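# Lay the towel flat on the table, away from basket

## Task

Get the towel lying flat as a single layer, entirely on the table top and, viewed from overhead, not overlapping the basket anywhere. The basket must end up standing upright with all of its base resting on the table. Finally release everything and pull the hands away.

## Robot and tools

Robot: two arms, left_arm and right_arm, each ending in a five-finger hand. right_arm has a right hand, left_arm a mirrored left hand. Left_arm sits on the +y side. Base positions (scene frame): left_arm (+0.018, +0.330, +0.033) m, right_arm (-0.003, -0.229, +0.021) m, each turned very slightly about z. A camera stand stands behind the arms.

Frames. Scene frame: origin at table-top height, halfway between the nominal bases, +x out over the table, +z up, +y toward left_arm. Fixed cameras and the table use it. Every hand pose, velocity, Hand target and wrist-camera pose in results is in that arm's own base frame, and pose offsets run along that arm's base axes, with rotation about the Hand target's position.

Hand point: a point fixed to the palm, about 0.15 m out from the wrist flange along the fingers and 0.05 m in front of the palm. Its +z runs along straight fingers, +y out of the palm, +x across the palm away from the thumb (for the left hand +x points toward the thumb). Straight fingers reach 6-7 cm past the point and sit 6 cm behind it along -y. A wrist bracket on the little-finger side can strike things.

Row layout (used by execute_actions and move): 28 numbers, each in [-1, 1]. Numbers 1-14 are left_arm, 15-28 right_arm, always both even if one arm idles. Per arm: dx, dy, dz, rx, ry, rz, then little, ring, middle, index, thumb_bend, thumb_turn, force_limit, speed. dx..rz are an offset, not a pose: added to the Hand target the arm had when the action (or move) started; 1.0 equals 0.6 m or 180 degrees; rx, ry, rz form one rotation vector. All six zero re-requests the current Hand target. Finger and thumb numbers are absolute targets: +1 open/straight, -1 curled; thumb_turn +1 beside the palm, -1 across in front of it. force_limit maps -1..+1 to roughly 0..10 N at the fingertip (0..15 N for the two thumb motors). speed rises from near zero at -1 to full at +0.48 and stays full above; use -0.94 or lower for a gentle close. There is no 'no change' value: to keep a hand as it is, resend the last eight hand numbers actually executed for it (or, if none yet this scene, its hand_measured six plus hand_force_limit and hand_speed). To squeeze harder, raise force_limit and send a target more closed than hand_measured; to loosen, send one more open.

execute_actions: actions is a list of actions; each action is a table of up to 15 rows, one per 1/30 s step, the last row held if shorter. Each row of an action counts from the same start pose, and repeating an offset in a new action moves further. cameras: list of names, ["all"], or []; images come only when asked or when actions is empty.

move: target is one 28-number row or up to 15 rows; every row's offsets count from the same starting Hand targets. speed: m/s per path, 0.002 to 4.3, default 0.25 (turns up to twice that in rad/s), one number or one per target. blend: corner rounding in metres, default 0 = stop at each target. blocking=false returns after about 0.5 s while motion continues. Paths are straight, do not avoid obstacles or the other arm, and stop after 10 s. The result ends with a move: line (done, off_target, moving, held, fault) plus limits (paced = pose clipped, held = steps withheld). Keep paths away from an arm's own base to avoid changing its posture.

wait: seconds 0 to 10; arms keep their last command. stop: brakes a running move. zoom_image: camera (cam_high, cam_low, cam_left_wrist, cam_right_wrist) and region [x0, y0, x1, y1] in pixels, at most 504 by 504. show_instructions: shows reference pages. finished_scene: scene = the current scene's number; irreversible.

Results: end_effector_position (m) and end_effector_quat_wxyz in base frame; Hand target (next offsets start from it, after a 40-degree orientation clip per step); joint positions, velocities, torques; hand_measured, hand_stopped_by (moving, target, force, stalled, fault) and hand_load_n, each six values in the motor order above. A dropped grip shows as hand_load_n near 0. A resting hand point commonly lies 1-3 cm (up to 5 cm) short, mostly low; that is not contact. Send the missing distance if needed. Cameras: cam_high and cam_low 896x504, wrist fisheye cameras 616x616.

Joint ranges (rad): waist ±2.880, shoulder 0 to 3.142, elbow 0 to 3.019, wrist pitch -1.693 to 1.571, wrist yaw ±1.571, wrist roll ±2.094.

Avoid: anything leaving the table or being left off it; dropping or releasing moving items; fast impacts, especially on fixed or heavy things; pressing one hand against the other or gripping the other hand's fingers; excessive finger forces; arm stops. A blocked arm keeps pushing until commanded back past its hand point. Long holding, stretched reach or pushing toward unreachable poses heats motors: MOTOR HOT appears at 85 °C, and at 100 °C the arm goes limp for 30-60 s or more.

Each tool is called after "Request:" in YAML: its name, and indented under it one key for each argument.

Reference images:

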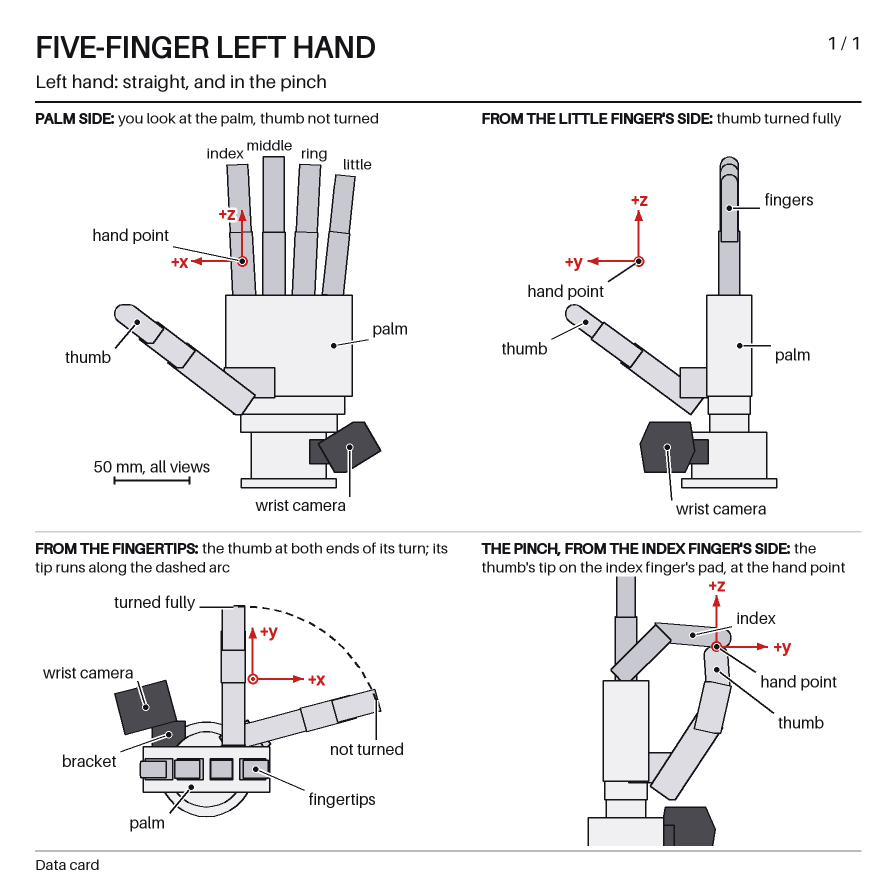

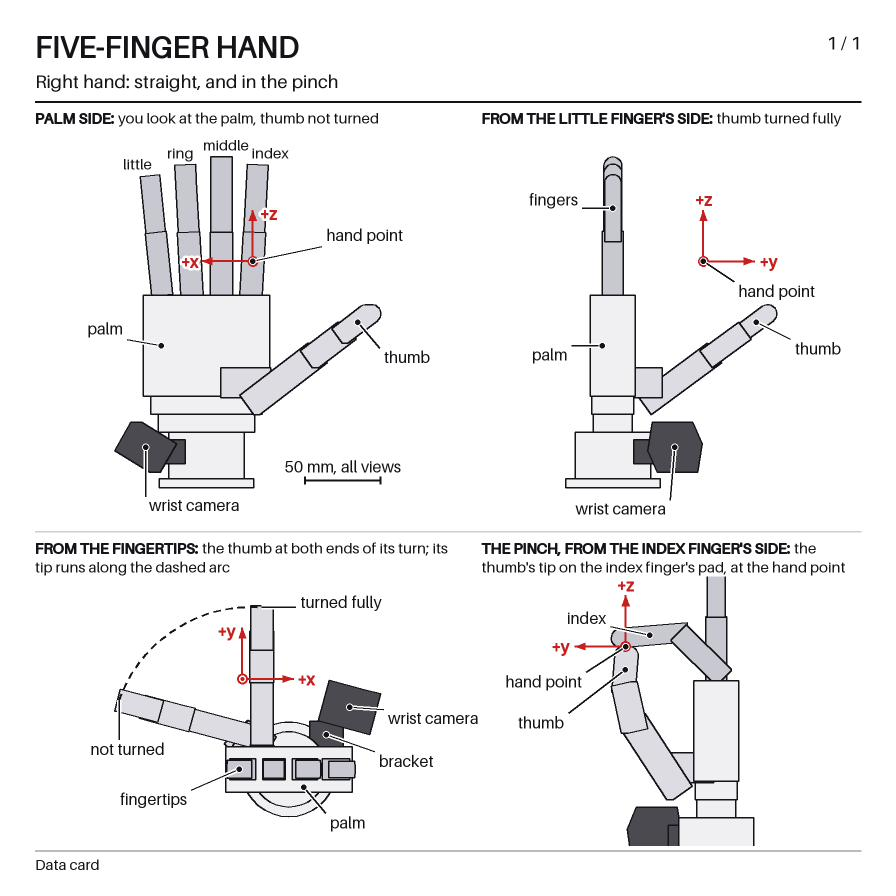

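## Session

Request:
execute_actions:
  actions: []

Request:
zoom_image:
  camera: "cam_high"
  region: [200, 80, 700, 504]

Request:
zoom_image:
  camera: "cam_low"
  region: [100, 150, 600, 504]

Scene clock: 0.00 s.
left_arm: end_effector_position=(+0.1047, -0.4180, +0.3388) hand_measured=(+1.000, +1.000, +1.000, +1.000, +1.000, +1.000) hand_load_n=(+0.0, +0.0, +0.0, +0.0, +0.0, +0.0) hand_stopped_by=(target, target, target, target, target, target) hand_force_limit=0.00 hand_speed=-0.80 end_effector_quat_wxyz=(-0.016, +0.264, +0.825, -0.499) | right_arm: end_effector_position=(+0.3879, -0.5158, +0.1405) hand_measured=(+1.000, +1.000, +1.000, +1.000, +1.000, +1.000) hand_load_n=(+0.0, +0.0, +0.0, +0.0, +0.0, +0.0) hand_stopped_by=(target, target, target, target, target, target) hand_force_limit=0.00 hand_speed=-0.80 end_effector_quat_wxyz=(+0.080, +0.691, -0.167, +0.699)
Joint positions: left_arm=[-1.067 1.078 1.199 -0.84 0.705 0.793] | right_arm=[-1.053 1.753 0.811 0.929 -0.701 -1.457]
Joint velocities: within noise
Joint torques (N m): no reading
Heat: left arm: hottest elbow 39 °C; right arm: hottest waist 37 °C.
Hand target: left_arm +0.1070, -0.4222, +0.3516; -0.008, +0.268, +0.819, -0.507 | right_arm +0.3906, -0.5205, +0.1442; +0.083, +0.689, -0.164, +0.701
camera_calibration:
cam_left_wrist: T_world_to_cam=[[-0.646344, -0.191735, 0.738565, -0.260808], [-0.418132, 0.898652, -0.132628, 0.461733], [-0.638283, -0.394541, -0.661008, 0.240613], [0, 0, 0, 1]] pos_world=[0.178073, -0.370012, 0.41291]
cam_right_wrist: T_world_to_cam=[[-0.339119, -0.933247, 0.118524, -0.366334], [-0.522987, 0.0822981, -0.848358, 0.362375], [0.781973, -0.349681, -0.515985, -0.293102], [0, 0, 0, 1]] pos_world=[0.294484, -0.474195, 0.199607]

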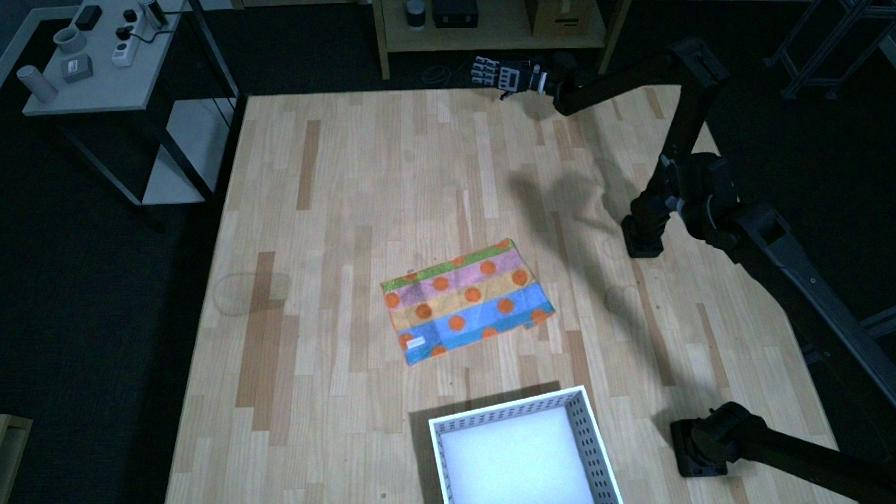

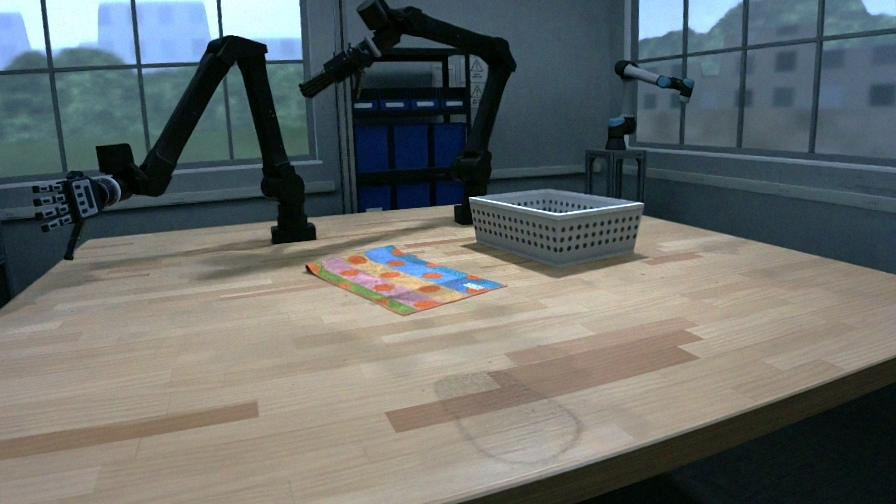

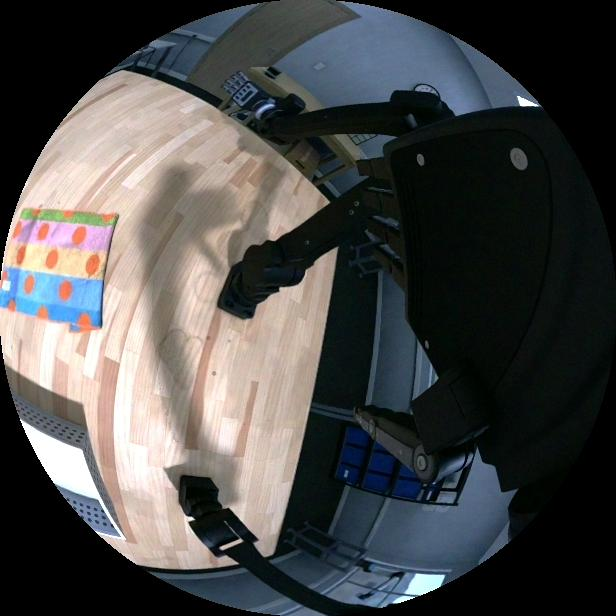

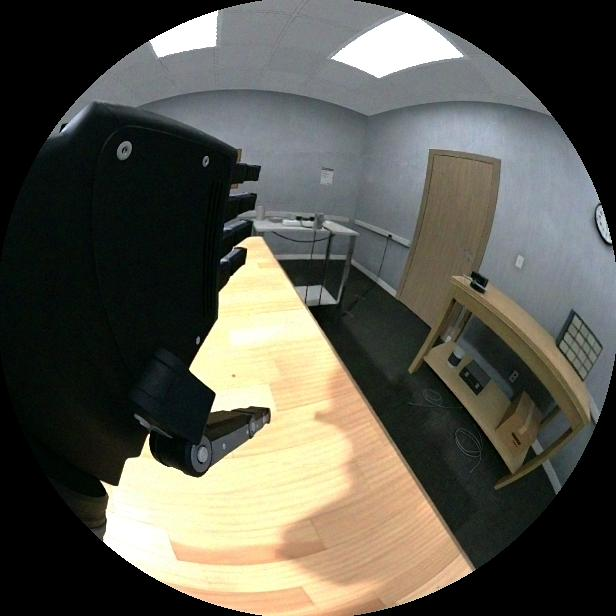

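Scaled by 1.008 from the camera's 896x504 image, which has a finer 1280x720 frame.

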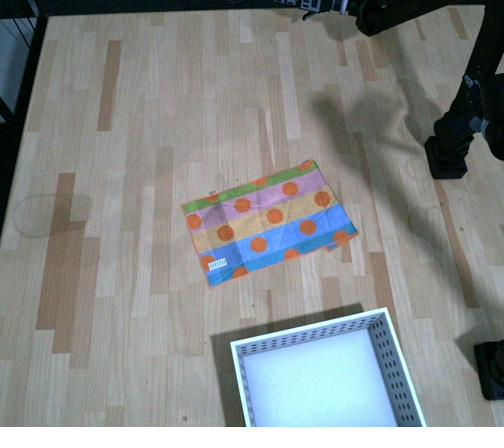

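Scaled by 1.008 from the camera's 896x504 image, which has a finer 1280x720 frame.

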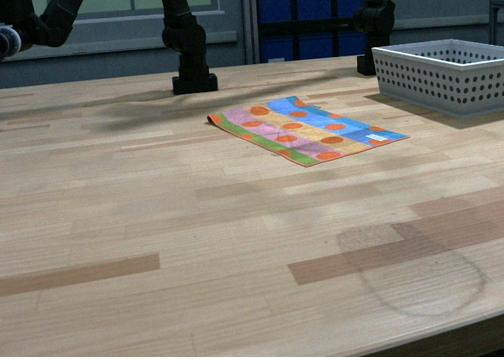

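Request:
zoom_image:
  camera: "cam_high"
  region: [360, 220, 580, 380]

Request:
zoom_image:
  camera: "cam_low"
  region: [290, 220, 530, 330]

Request:
zoom_image:
  camera: "cam_left_wrist"
  region: [0, 170, 160, 370]

Scaled by 2.291 from the camera's 896x504 image, which has a finer 1280x720 frame.

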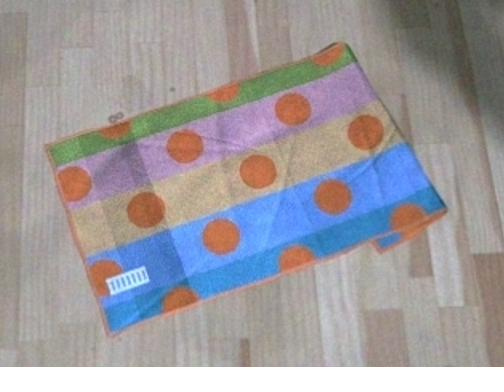

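Scaled by 2.100 from the camera's 896x504 image, which has a finer 1280x720 frame.

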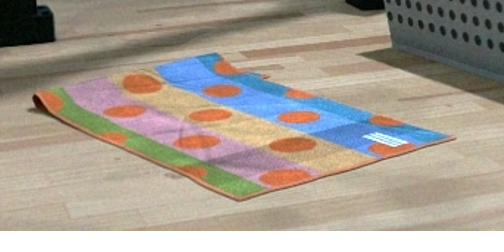

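Scaled by 2.520 from the camera's 616x616 image, which has a finer 880x880 frame.

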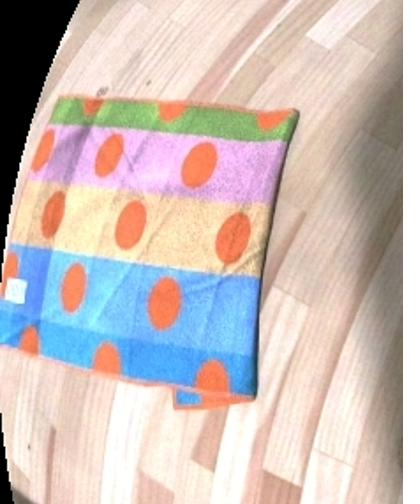

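Request:
move:
  target: [0.572,0.453,-0.103,-0.0126,0.1002,0.5813,1,1,1,1,1,1,0,-0.8,0.0157,0.45,0.1,0.4073,0.2574,-0.0689,1,1,1,1,1,1,0,-0.8]
  speed: 0.5

Scene clock: 12.13 s.
left_arm: end_effector_position=(+0.4337, -0.1487, +0.2667) hand_measured=(+1.000, +1.000, +1.000, +1.000, +1.000, +1.000) hand_load_n=(+0.0, +0.0, +0.0, +0.0, +0.0, -0.5) hand_stopped_by=(target, target, target, target, target, target) hand_force_limit=0.00 hand_speed=-0.80 end_effector_quat_wxyz=(+0.278, -0.550, +0.707, -0.347) | right_arm: end_effector_position=(+0.3872, -0.2463, +0.1961) hand_measured=(+1.000, +1.000, +1.000, +1.000, +1.000, +1.000) hand_load_n=(+0.0, +0.0, -0.5, +0.0, +0.0, +0.0) hand_stopped_by=(target, target, target, target, target, target) hand_force_limit=0.00 hand_speed=-0.80 end_effector_quat_wxyz=(-0.208, +0.786, -0.563, +0.149)
Joint positions: left_arm=[-0.274 1.066 1.021 -0.605 -0.032 -0.01] | right_arm=[-0.682 1.488 1.362 -1.15 -0.432 -0.945]
Joint torques (N m): left_arm=[1.03 -7.82 16.64 1.46 -0.15 -0.24] | right_arm=[-0.44 -7.06 14.04 0.12 -0.41 0.18]
Heat: left arm: hottest elbow 42 °C; right arm: hottest waist 37 °C.
Hand target: left_arm +0.4501, -0.1504, +0.2899; +0.288, -0.554, +0.693, -0.361 | right_arm +0.4000, -0.2506, +0.2041; -0.210, +0.786, -0.562, +0.151
Off the commanded pose: left_arm 0.028 m, 3 deg | right_arm 0.016 m, 0 deg.
move: off_target (left_arm, right_arm)

Request:
move:
  target: [0,0,0,0,0,0,1,1,1,1,1,1,0,-0.8,0.156,0.779,-0.173,0,0,0,1,1,1,1,1,1,0,-0.8]
  speed: 0.4
  cameras: ["cam_high","cam_low"]

Request:
zoom_image:
  camera: "cam_high"
  region: [360, 200, 580, 380]

Scene clock: 14.73 s.
left_arm: end_effector_position=(+0.4337, -0.1488, +0.2668) hand_measured=(+1.000, +1.000, +1.000, +1.000, +1.000, +1.000) hand_load_n=(+0.0, +0.0, +0.0, +0.0, -0.5, +0.0) hand_stopped_by=(target, target, target, target, target, target) hand_force_limit=0.00 hand_speed=-0.80 end_effector_quat_wxyz=(+0.278, -0.550, +0.707, -0.347) | right_arm: end_effector_position=(+0.4719, +0.2102, +0.0931) hand_measured=(+1.000, +1.000, +1.000, +1.000, +1.000, +1.000) hand_load_n=(+0.0, -0.5, +0.0, +0.0, +0.0, +0.0) hand_stopped_by=(target, target, target, target, target, target) hand_force_limit=0.00 hand_speed=-0.80 end_effector_quat_wxyz=(-0.197, +0.793, -0.559, +0.141)
Joint positions: left_arm=[-0.274 1.066 1.021 -0.605 -0.032 -0.011] | right_arm=[0.363 1.575 1.169 -0.677 0.014 0.017]
Joint torques (N m): left_arm=[1.44 -8.06 16.61 1.51 -0.12 -0.22] | right_arm=[-0.73 -7.65 13.16 1.89 0.15 0.12]
Heat: left arm: hottest elbow 43 °C; right arm: hottest elbow 38 °C.
Hand target: left_arm +0.4501, -0.1504, +0.2899; +0.288, -0.554, +0.693, -0.361 | right_arm +0.4937, +0.2168, +0.1004; -0.210, +0.786, -0.562, +0.151
Off the commanded pose: left_arm 0.028 m, 3 deg | right_arm 0.024 m, 2 deg.
move: off_target (left_arm, right_arm)
Images, in order (width x height): cam_high 896x504, cam_low 896x504.

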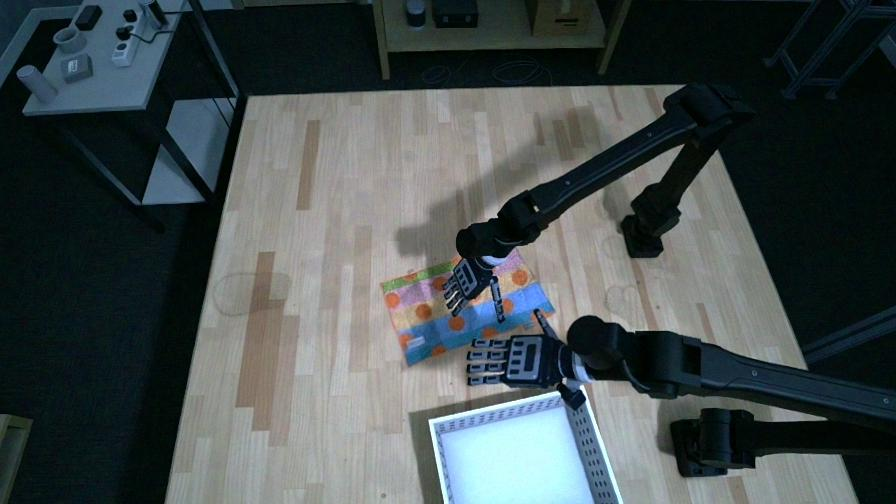

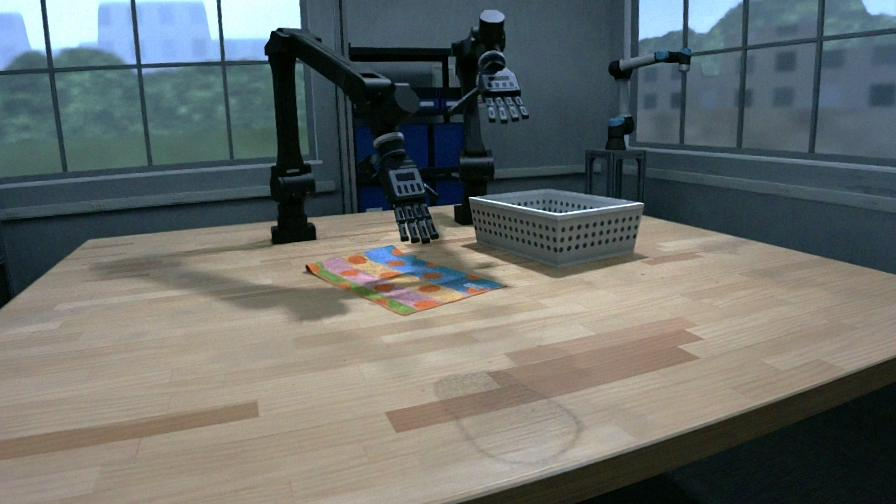

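Scaled by 2.291 from the camera's 896x504 image, which has a finer 1280x720 frame.

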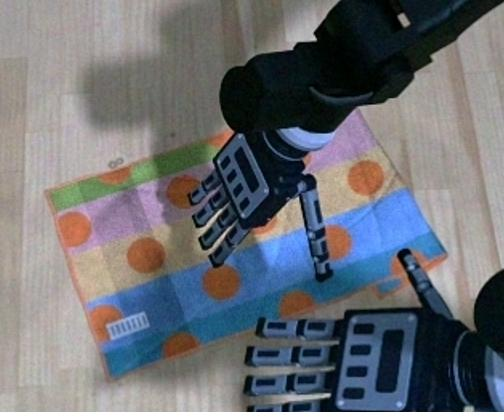

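Request:
move:
  target:
    - [0,0,0,0,0,0,1,1,1,1,1,1,0,-0.8,0,0,-0.25,0,0,0,1,1,1,1,1,1,0,-0.8]
    - [0,0,0,0,0,0,1,1,1,1,1,1,0,-0.8,0.205,0.071,-0.25,0,0,0,1,1,1,1,1,1,0,-0.8]
  speed: [0.15,0.12]
  cameras: ["cam_high","cam_low"]

Request:
zoom_image:
  camera: "cam_high"
  region: [340, 200, 560, 380]

Request:
zoom_image:
  camera: "cam_low"
  region: [290, 200, 570, 350]

Scene clock: 18.97 s.
left_arm: end_effector_position=(+0.4337, -0.1488, +0.2668) hand_measured=(+1.000, +1.000, +1.000, +1.000, +1.000, +1.000) hand_load_n=(+0.0, +0.0, +0.0, +0.0, +0.0, +0.0) hand_stopped_by=(target, target, target, target, target, target) hand_force_limit=0.00 hand_speed=-0.80 end_effector_quat_wxyz=(+0.278, -0.550, +0.707, -0.347) | right_arm: end_effector_position=(+0.6260, +0.2689, +0.0067) hand_measured=(+1.000, +1.000, +1.000, +1.000, +1.000, +1.000) hand_load_n=(+0.0, +0.0, +0.5, +0.0, -0.5, +0.0) hand_stopped_by=(target, target, target, target, target, target) hand_force_limit=0.00 hand_speed=-0.80 end_effector_quat_wxyz=(-0.253, +0.776, -0.550, +0.178)
Joint positions: left_arm=[-0.274 1.066 1.021 -0.605 -0.032 -0.011] | right_arm=[0.363 1.993 1.475 -0.424 0.014 0.02]
Joint torques (N m): left_arm=[1.08 -8.12 16.61 1.48 -0.15 -0.2] | right_arm=[-2.08 -8.41 10.07 0.39 0.06 0.08]
Heat: left arm: hottest elbow 45 °C; right arm: hottest elbow 38 °C.
Hand target: left_arm +0.4501, -0.1504, +0.2899; +0.288, -0.554, +0.693, -0.361 | right_arm +0.6166, +0.2595, -0.0496; -0.210, +0.786, -0.562, +0.151
Off the commanded pose: left_arm 0.028 m, 3 deg | right_arm 0.058 m, 6 deg.
move: off_target (left_arm, right_arm)
Images, in order (width x height): cam_high 896x504, cam_low 896x504.

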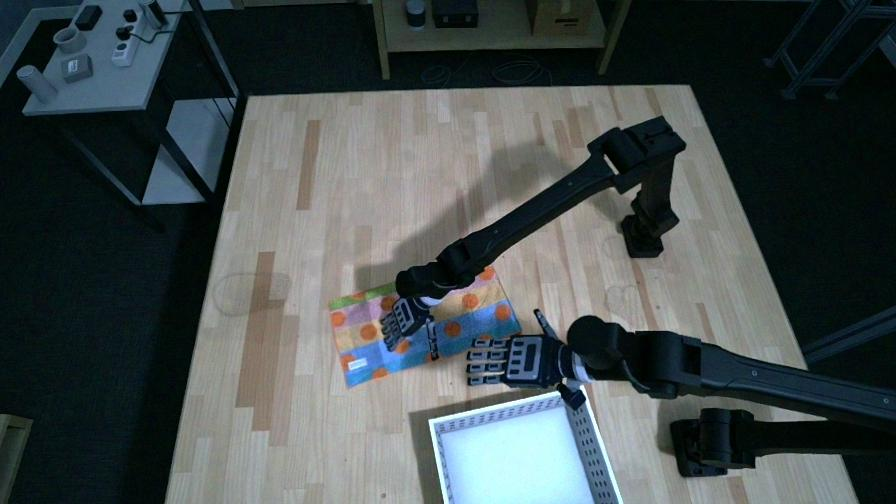

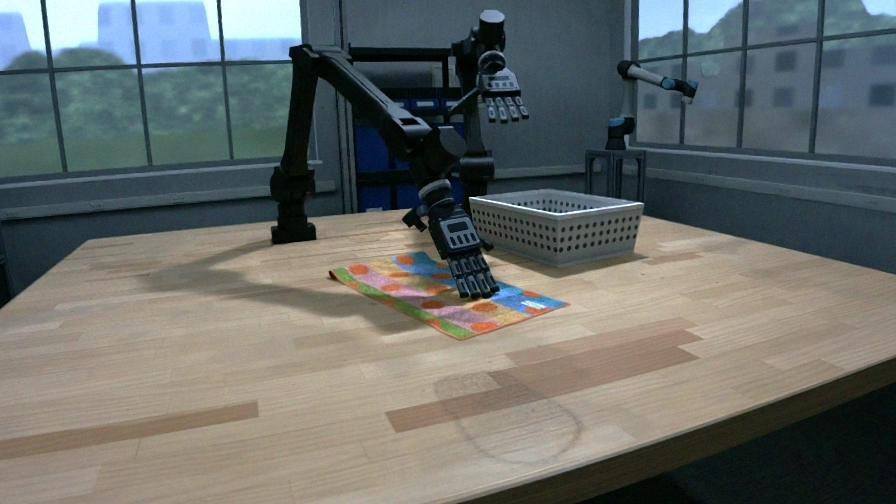

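Scaled by 2.291 from the camera's 896x504 image, which has a finer 1280x720 frame.

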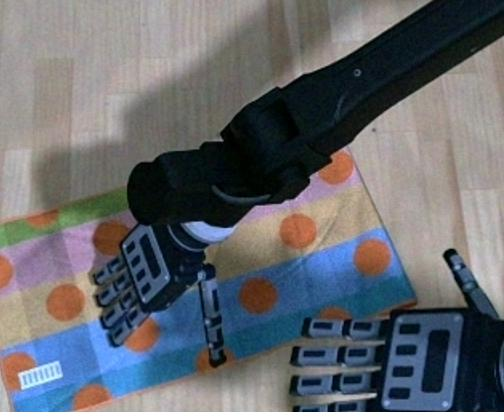

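Scaled by 1.800 from the camera's 896x504 image, which has a finer 1280x720 frame.

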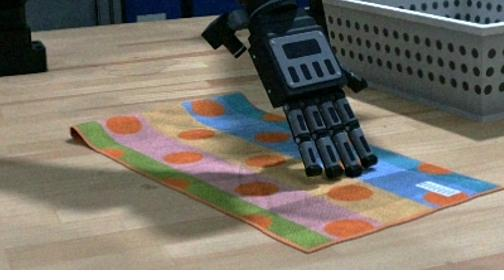

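Request:
zoom_image:
  camera: "cam_high"
  region: [460, 250, 550, 360]

Scaled by 4.582 from the camera's 896x504 image, which has a finer 1280x720 frame.

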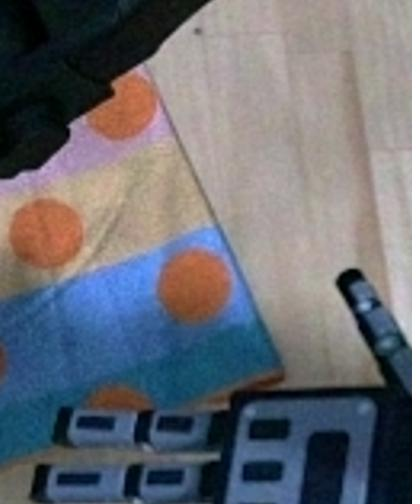

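Request:
move:
  target: [0,0,0,0,0,0,1,1,1,1,1,1,0,-0.8,0.333,0.1,0,0,0,0,1,1,1,1,1,1,0,-0.8]
  speed: 0.12
  cameras: ["cam_high","cam_low"]

Request:
zoom_image:
  camera: "cam_high"
  region: [270, 220, 520, 440]

Request:
zoom_image:
  camera: "cam_high"
  region: [420, 250, 520, 370]

Request:
zoom_image:
  camera: "cam_low"
  region: [320, 220, 660, 400]

Scene clock: 23.60 s.
left_arm: end_effector_position=(+0.4337, -0.1488, +0.2668) hand_measured=(+1.000, +1.000, +1.000, +1.000, +1.000, +1.000) hand_load_n=(+0.0, +0.0, +0.0, +0.0, +0.0, +0.0) hand_stopped_by=(target, target, target, target, target, target) hand_force_limit=0.00 hand_speed=-0.80 end_effector_quat_wxyz=(+0.278, -0.550, +0.707, -0.347) | right_arm: end_effector_position=(+0.8202, +0.3333, +0.0125) hand_measured=(+1.000, +1.000, +1.000, +1.000, +1.000, +1.000) hand_load_n=(+0.0, +0.0, +0.0, +0.0, +0.0, +0.0) hand_stopped_by=(target, target, target, target, target, target) hand_force_limit=0.00 hand_speed=-0.80 end_effector_quat_wxyz=(-0.253, +0.774, -0.553, +0.178)
Joint positions: left_arm=[-0.274 1.066 1.021 -0.605 -0.032 -0.011] | right_arm=[0.352 2.724 2.836 -1.054 0.009 0.02]
Joint torques (N m): left_arm=[1.14 -8.12 16.65 1.46 -0.17 -0.22] | right_arm=[-2.55 -14.74 12.26 0.64 -0.09 -0.02]
Heat: left arm: hottest elbow 47 °C; right arm: hottest elbow 39 °C.
Hand target: left_arm +0.4501, -0.1504, +0.2899; +0.288, -0.554, +0.693, -0.361 | right_arm +0.8164, +0.3193, -0.0497; -0.210, +0.786, -0.562, +0.151
Off the commanded pose: left_arm 0.028 m, 3 deg | right_arm 0.064 m, 6 deg.
move: off_target (left_arm, right_arm)
Images, in order (width x height): cam_high 896x504, cam_low 896x504.

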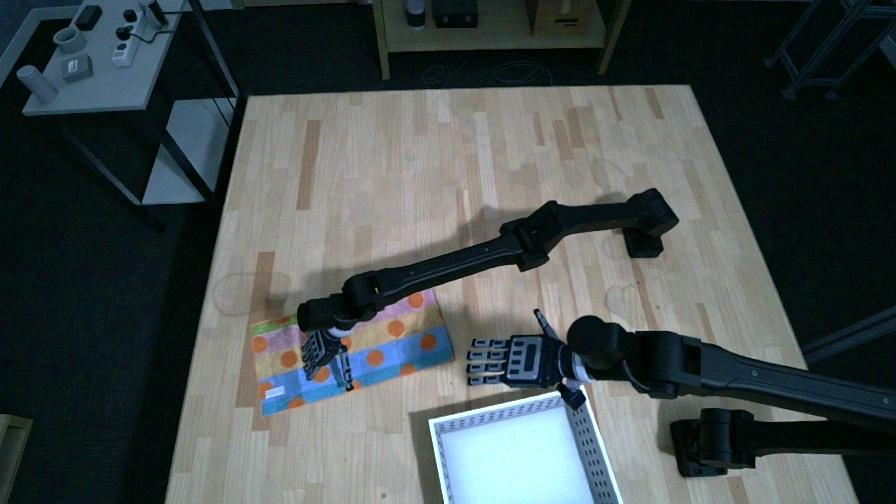

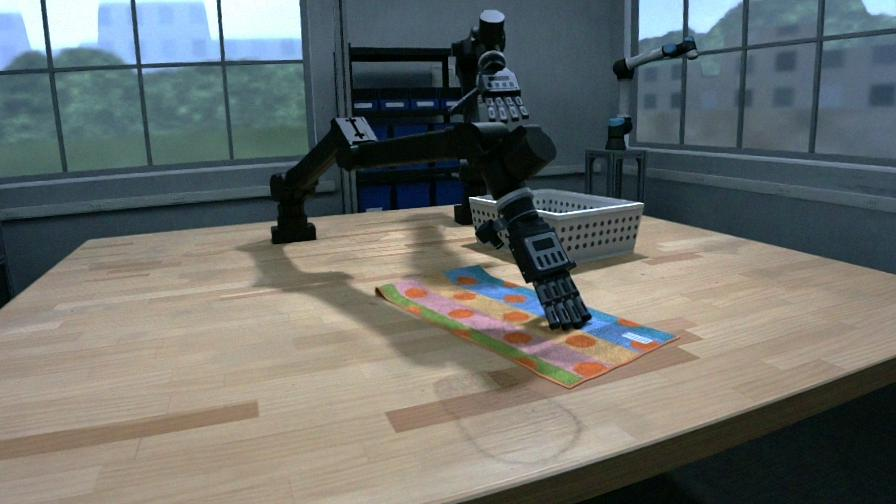

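Scaled by 2.016 from the camera's 896x504 image, which has a finer 1280x720 frame.

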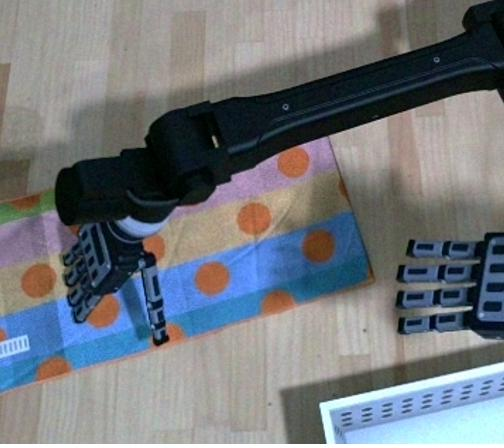

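Scaled by 4.200 from the camera's 896x504 image, which has a finer 1280x720 frame.

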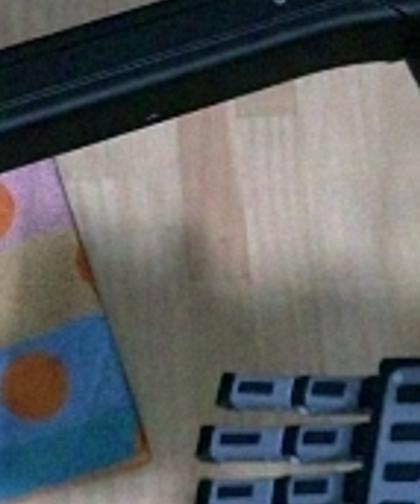

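Scaled by 1.482 from the camera's 896x504 image, which has a finer 1280x720 frame.

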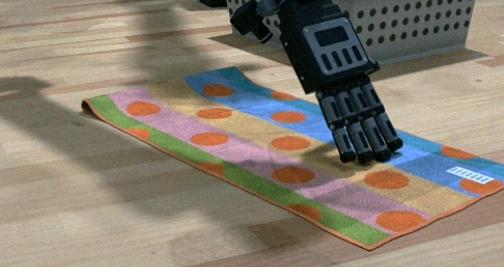

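Request:
move:
  target: [0.2,-0.04,-0.05,0.02,0.07,-0.014,1,1,1,1,1,-1,0.2,-0.3,-0.361,-0.332,0.367,0.018,-0.067,-0.02,1,1,1,1,1,1,0,-0.8]
  speed: 0.3
  cameras: ["cam_high","cam_low"]

Request:
zoom_image:
  camera: "cam_high"
  region: [230, 250, 480, 440]

Request:
zoom_image:
  camera: "cam_low"
  region: [360, 240, 700, 400]

Scene clock: 34.47 s.
left_arm: end_effector_position=(+0.5542, -0.1771, +0.2471) hand_measured=(+1.000, +1.000, +1.000, +1.000, +1.000, -1.000) hand_load_n=(+0.0, +0.0, +0.0, +0.0, +0.0, +0.0) hand_stopped_by=(target, target, target, target, target, target) hand_force_limit=0.20 hand_speed=-0.30 end_effector_quat_wxyz=(+0.211, -0.570, +0.745, -0.276) | right_arm: end_effector_position=(+0.5959, +0.1233, +0.1713) hand_measured=(+1.000, +1.000, +1.000, +1.000, +1.000, +1.000) hand_load_n=(+0.0, +0.0, +0.0, +0.0, +0.0, +0.0) hand_stopped_by=(target, target, target, target, target, target) hand_force_limit=0.00 hand_speed=-0.80 end_effector_quat_wxyz=(-0.281, +0.742, -0.568, +0.218)
Joint positions: left_arm=[-0.254 1.521 1.462 -0.802 0.007 0.008] | right_arm=[0.139 1.619 1.372 -0.6 -0.079 -0.096]
Joint torques (N m): left_arm=[1.44 -15.15 16.27 0.83 0.13 0.13] | right_arm=[-1.73 -11.05 9.83 2.69 -0.13 0.09]
Heat: left arm: hottest elbow 49 °C; right arm: hottest elbow 40 °C.
Hand target: left_arm +0.5702, -0.1744, +0.2599; +0.219, -0.565, +0.744, -0.282 | right_arm +0.5998, +0.1203, +0.1704; -0.285, +0.742, -0.565, +0.223
Off the commanded pose: left_arm 0.021 m, 1 deg | right_arm 0.005 m, 1 deg.
move: off_target (left_arm)
Images, in order (width x height): cam_high 896x504, cam_low 896x504.

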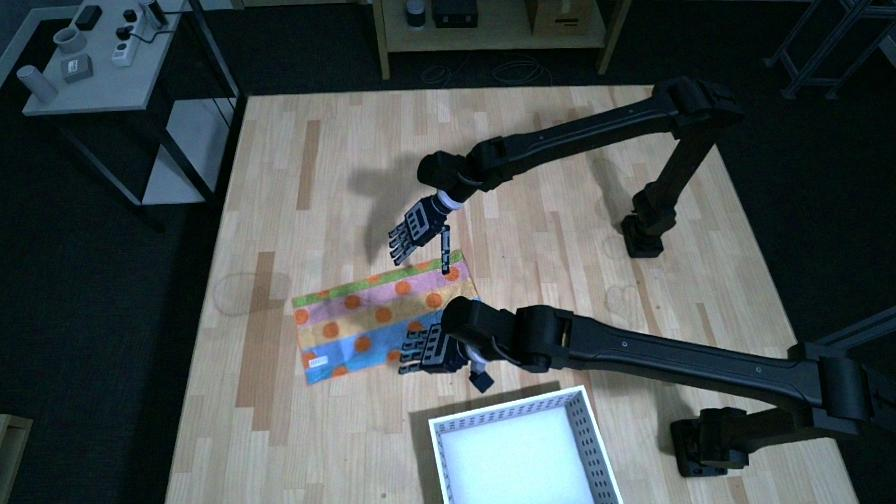

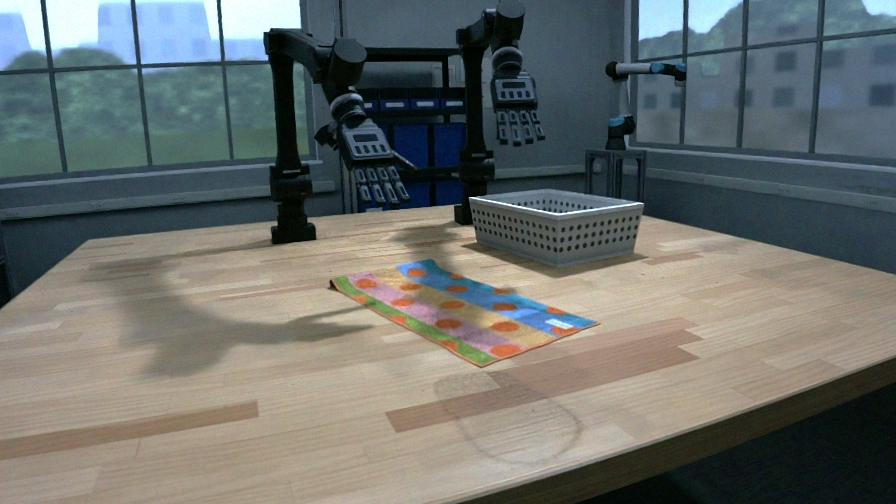

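Scaled by 2.016 from the camera's 896x504 image, which has a finer 1280x720 frame.

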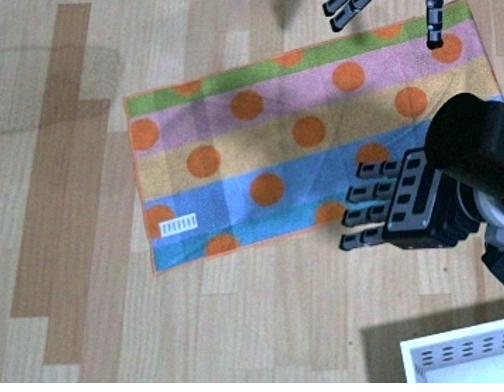

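Scaled by 1.482 from the camera's 896x504 image, which has a finer 1280x720 frame.

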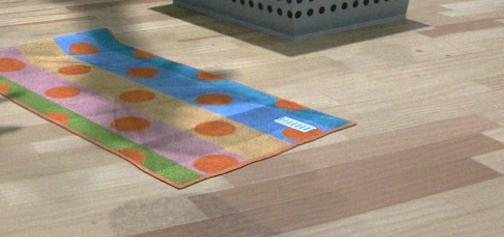

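Request:
move:
  target:
    - [0.1618,-0.2292,-0.25,0.0166,0.0636,-0.013,1,1,1,1,1,-1,0.2,-0.3,0.023,-0.0417,-0.08,0.0156,-0.0684,-0.0513,-1,-1,0.3,0.3,1,-1,0.4,-0.3]
    - [0.1618,-0.2292,-0.533,0.0166,0.0636,-0.013,1,1,1,1,1,-1,0.2,-0.3,0.023,-0.0417,-0.2,0.0156,-0.0684,-0.0513,-1,-1,0.3,0.3,1,-1,0.4,-0.3]
  speed: [0.25,0.15]
  cameras: ["all"]

Request:
zoom_image:
  camera: "cam_high"
  region: [270, 200, 520, 400]

Request:
zoom_image:
  camera: "cam_right_wrist"
  region: [180, 120, 500, 440]

Request:
zoom_image:
  camera: "cam_low"
  region: [320, 200, 640, 380]

Scene clock: 44.63 s.
left_arm: end_effector_position=(+0.6800, -0.3120, -0.0007) hand_measured=(+1.000, +1.000, +1.000, +1.000, +1.000, -1.000) hand_load_n=(+0.0, +0.0, +0.0, +0.0, +0.0, +0.0) hand_stopped_by=(target, target, target, target, target, target) hand_force_limit=0.20 hand_speed=-0.30 end_effector_quat_wxyz=(+0.174, -0.560, +0.773, -0.241) | right_arm: end_effector_position=(+0.6112, +0.1017, +0.0643) hand_measured=(-1.000, -1.000, +0.300, +0.300, +1.000, -1.000) hand_load_n=(+0.0, +0.0, +0.0, +0.0, -0.5, +0.0) hand_stopped_by=(target, target, target, target, target, target) hand_force_limit=0.40 hand_speed=-0.30 end_effector_quat_wxyz=(-0.347, +0.663, -0.586, +0.311)
Joint positions: left_arm=[-0.394 2.171 1.766 -0.564 -0.042 -0.064] | right_arm=[0.116 1.678 1.019 0.058 0 -0.006]
Joint torques (N m): left_arm=[0.09 -20.54 9.31 1.26 -0.18 -0.19] | right_arm=[-2.32 -8.7 8.58 3.02 0.15 0.12]
Heat: left arm: hottest elbow 50 °C; right arm: hottest elbow 41 °C.
Hand target: left_arm +0.6673, -0.3119, -0.0598; +0.153, -0.569, +0.780, -0.209 | right_arm +0.6135, +0.0952, +0.0504; -0.343, +0.658, -0.594, +0.310
Off the commanded pose: left_arm 0.061 m, 5 deg | right_arm 0.016 m, 1 deg.
move: off_target (left_arm, right_arm)
camera_calibration:
cam_left_wrist: T_world_to_cam=[[0.641164, -0.519699, 0.564643, -0.595807], [-0.746331, -0.593525, 0.301193, 0.319887], [0.1786, -0.614525, -0.768415, -0.198922], [0, 0, 0, 1]] pos_world=[0.656279, -0.242022, 0.0872156]
cam_right_wrist: T_world_to_cam=[[-0.514307, -0.306842, -0.800834, 0.397221], [-0.634019, 0.764851, 0.114121, 0.300296], [0.577502, 0.566437, -0.587912, -0.254736], [0, 0, 0, 1]] pos_world=[0.541797, 0.0364941, 0.134076]

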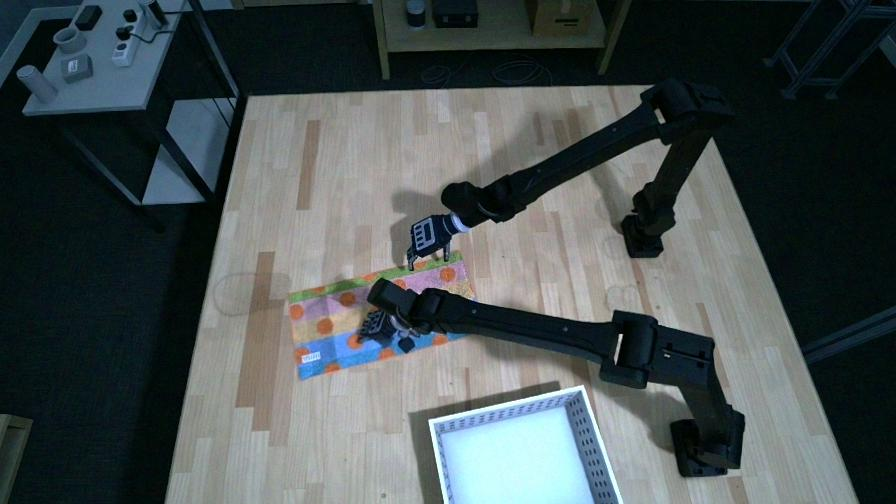

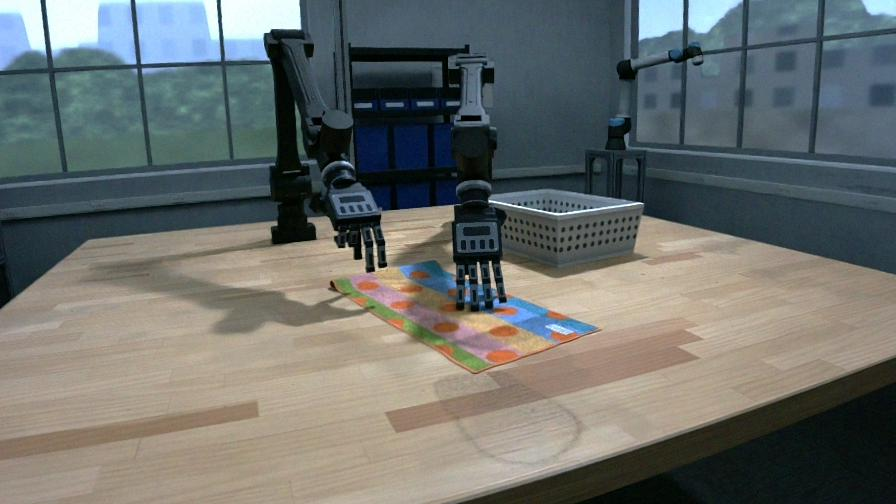

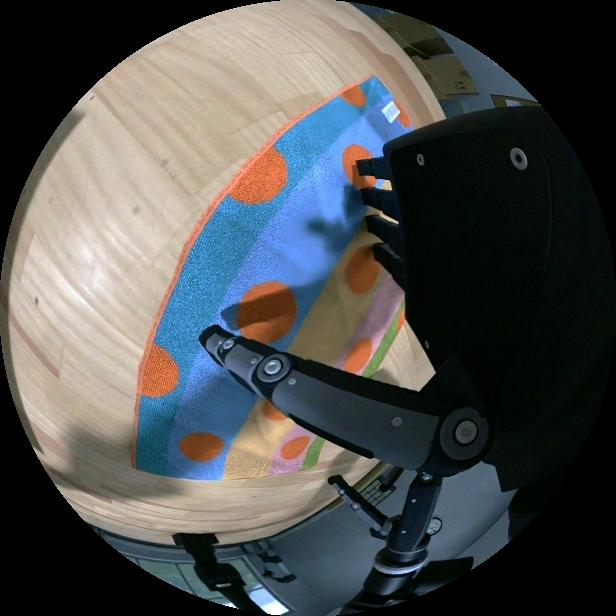

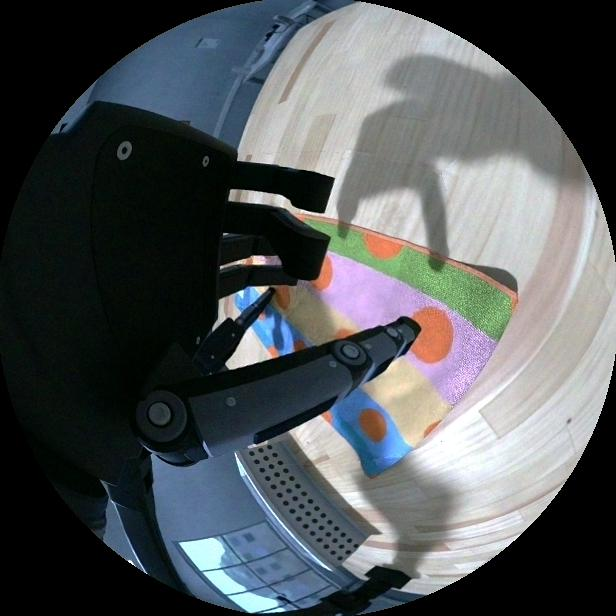

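Scaled by 2.016 from the camera's 896x504 image, which has a finer 1280x720 frame.

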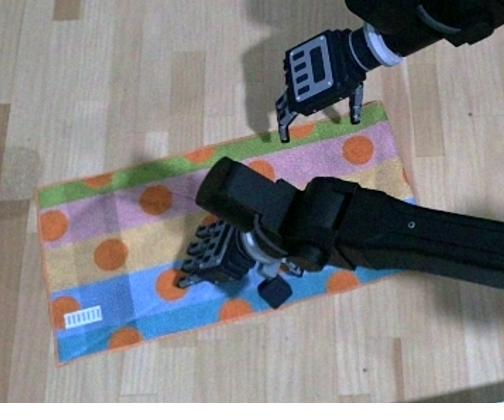

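Scaled by 1.575 from the camera's 616x616 image, which has a finer 880x880 frame.

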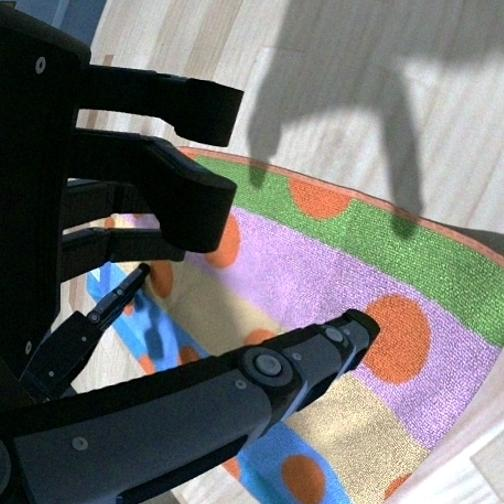

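Scaled by 1.575 from the camera's 896x504 image, which has a finer 1280x720 frame.

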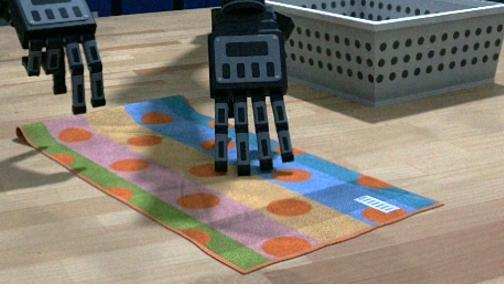

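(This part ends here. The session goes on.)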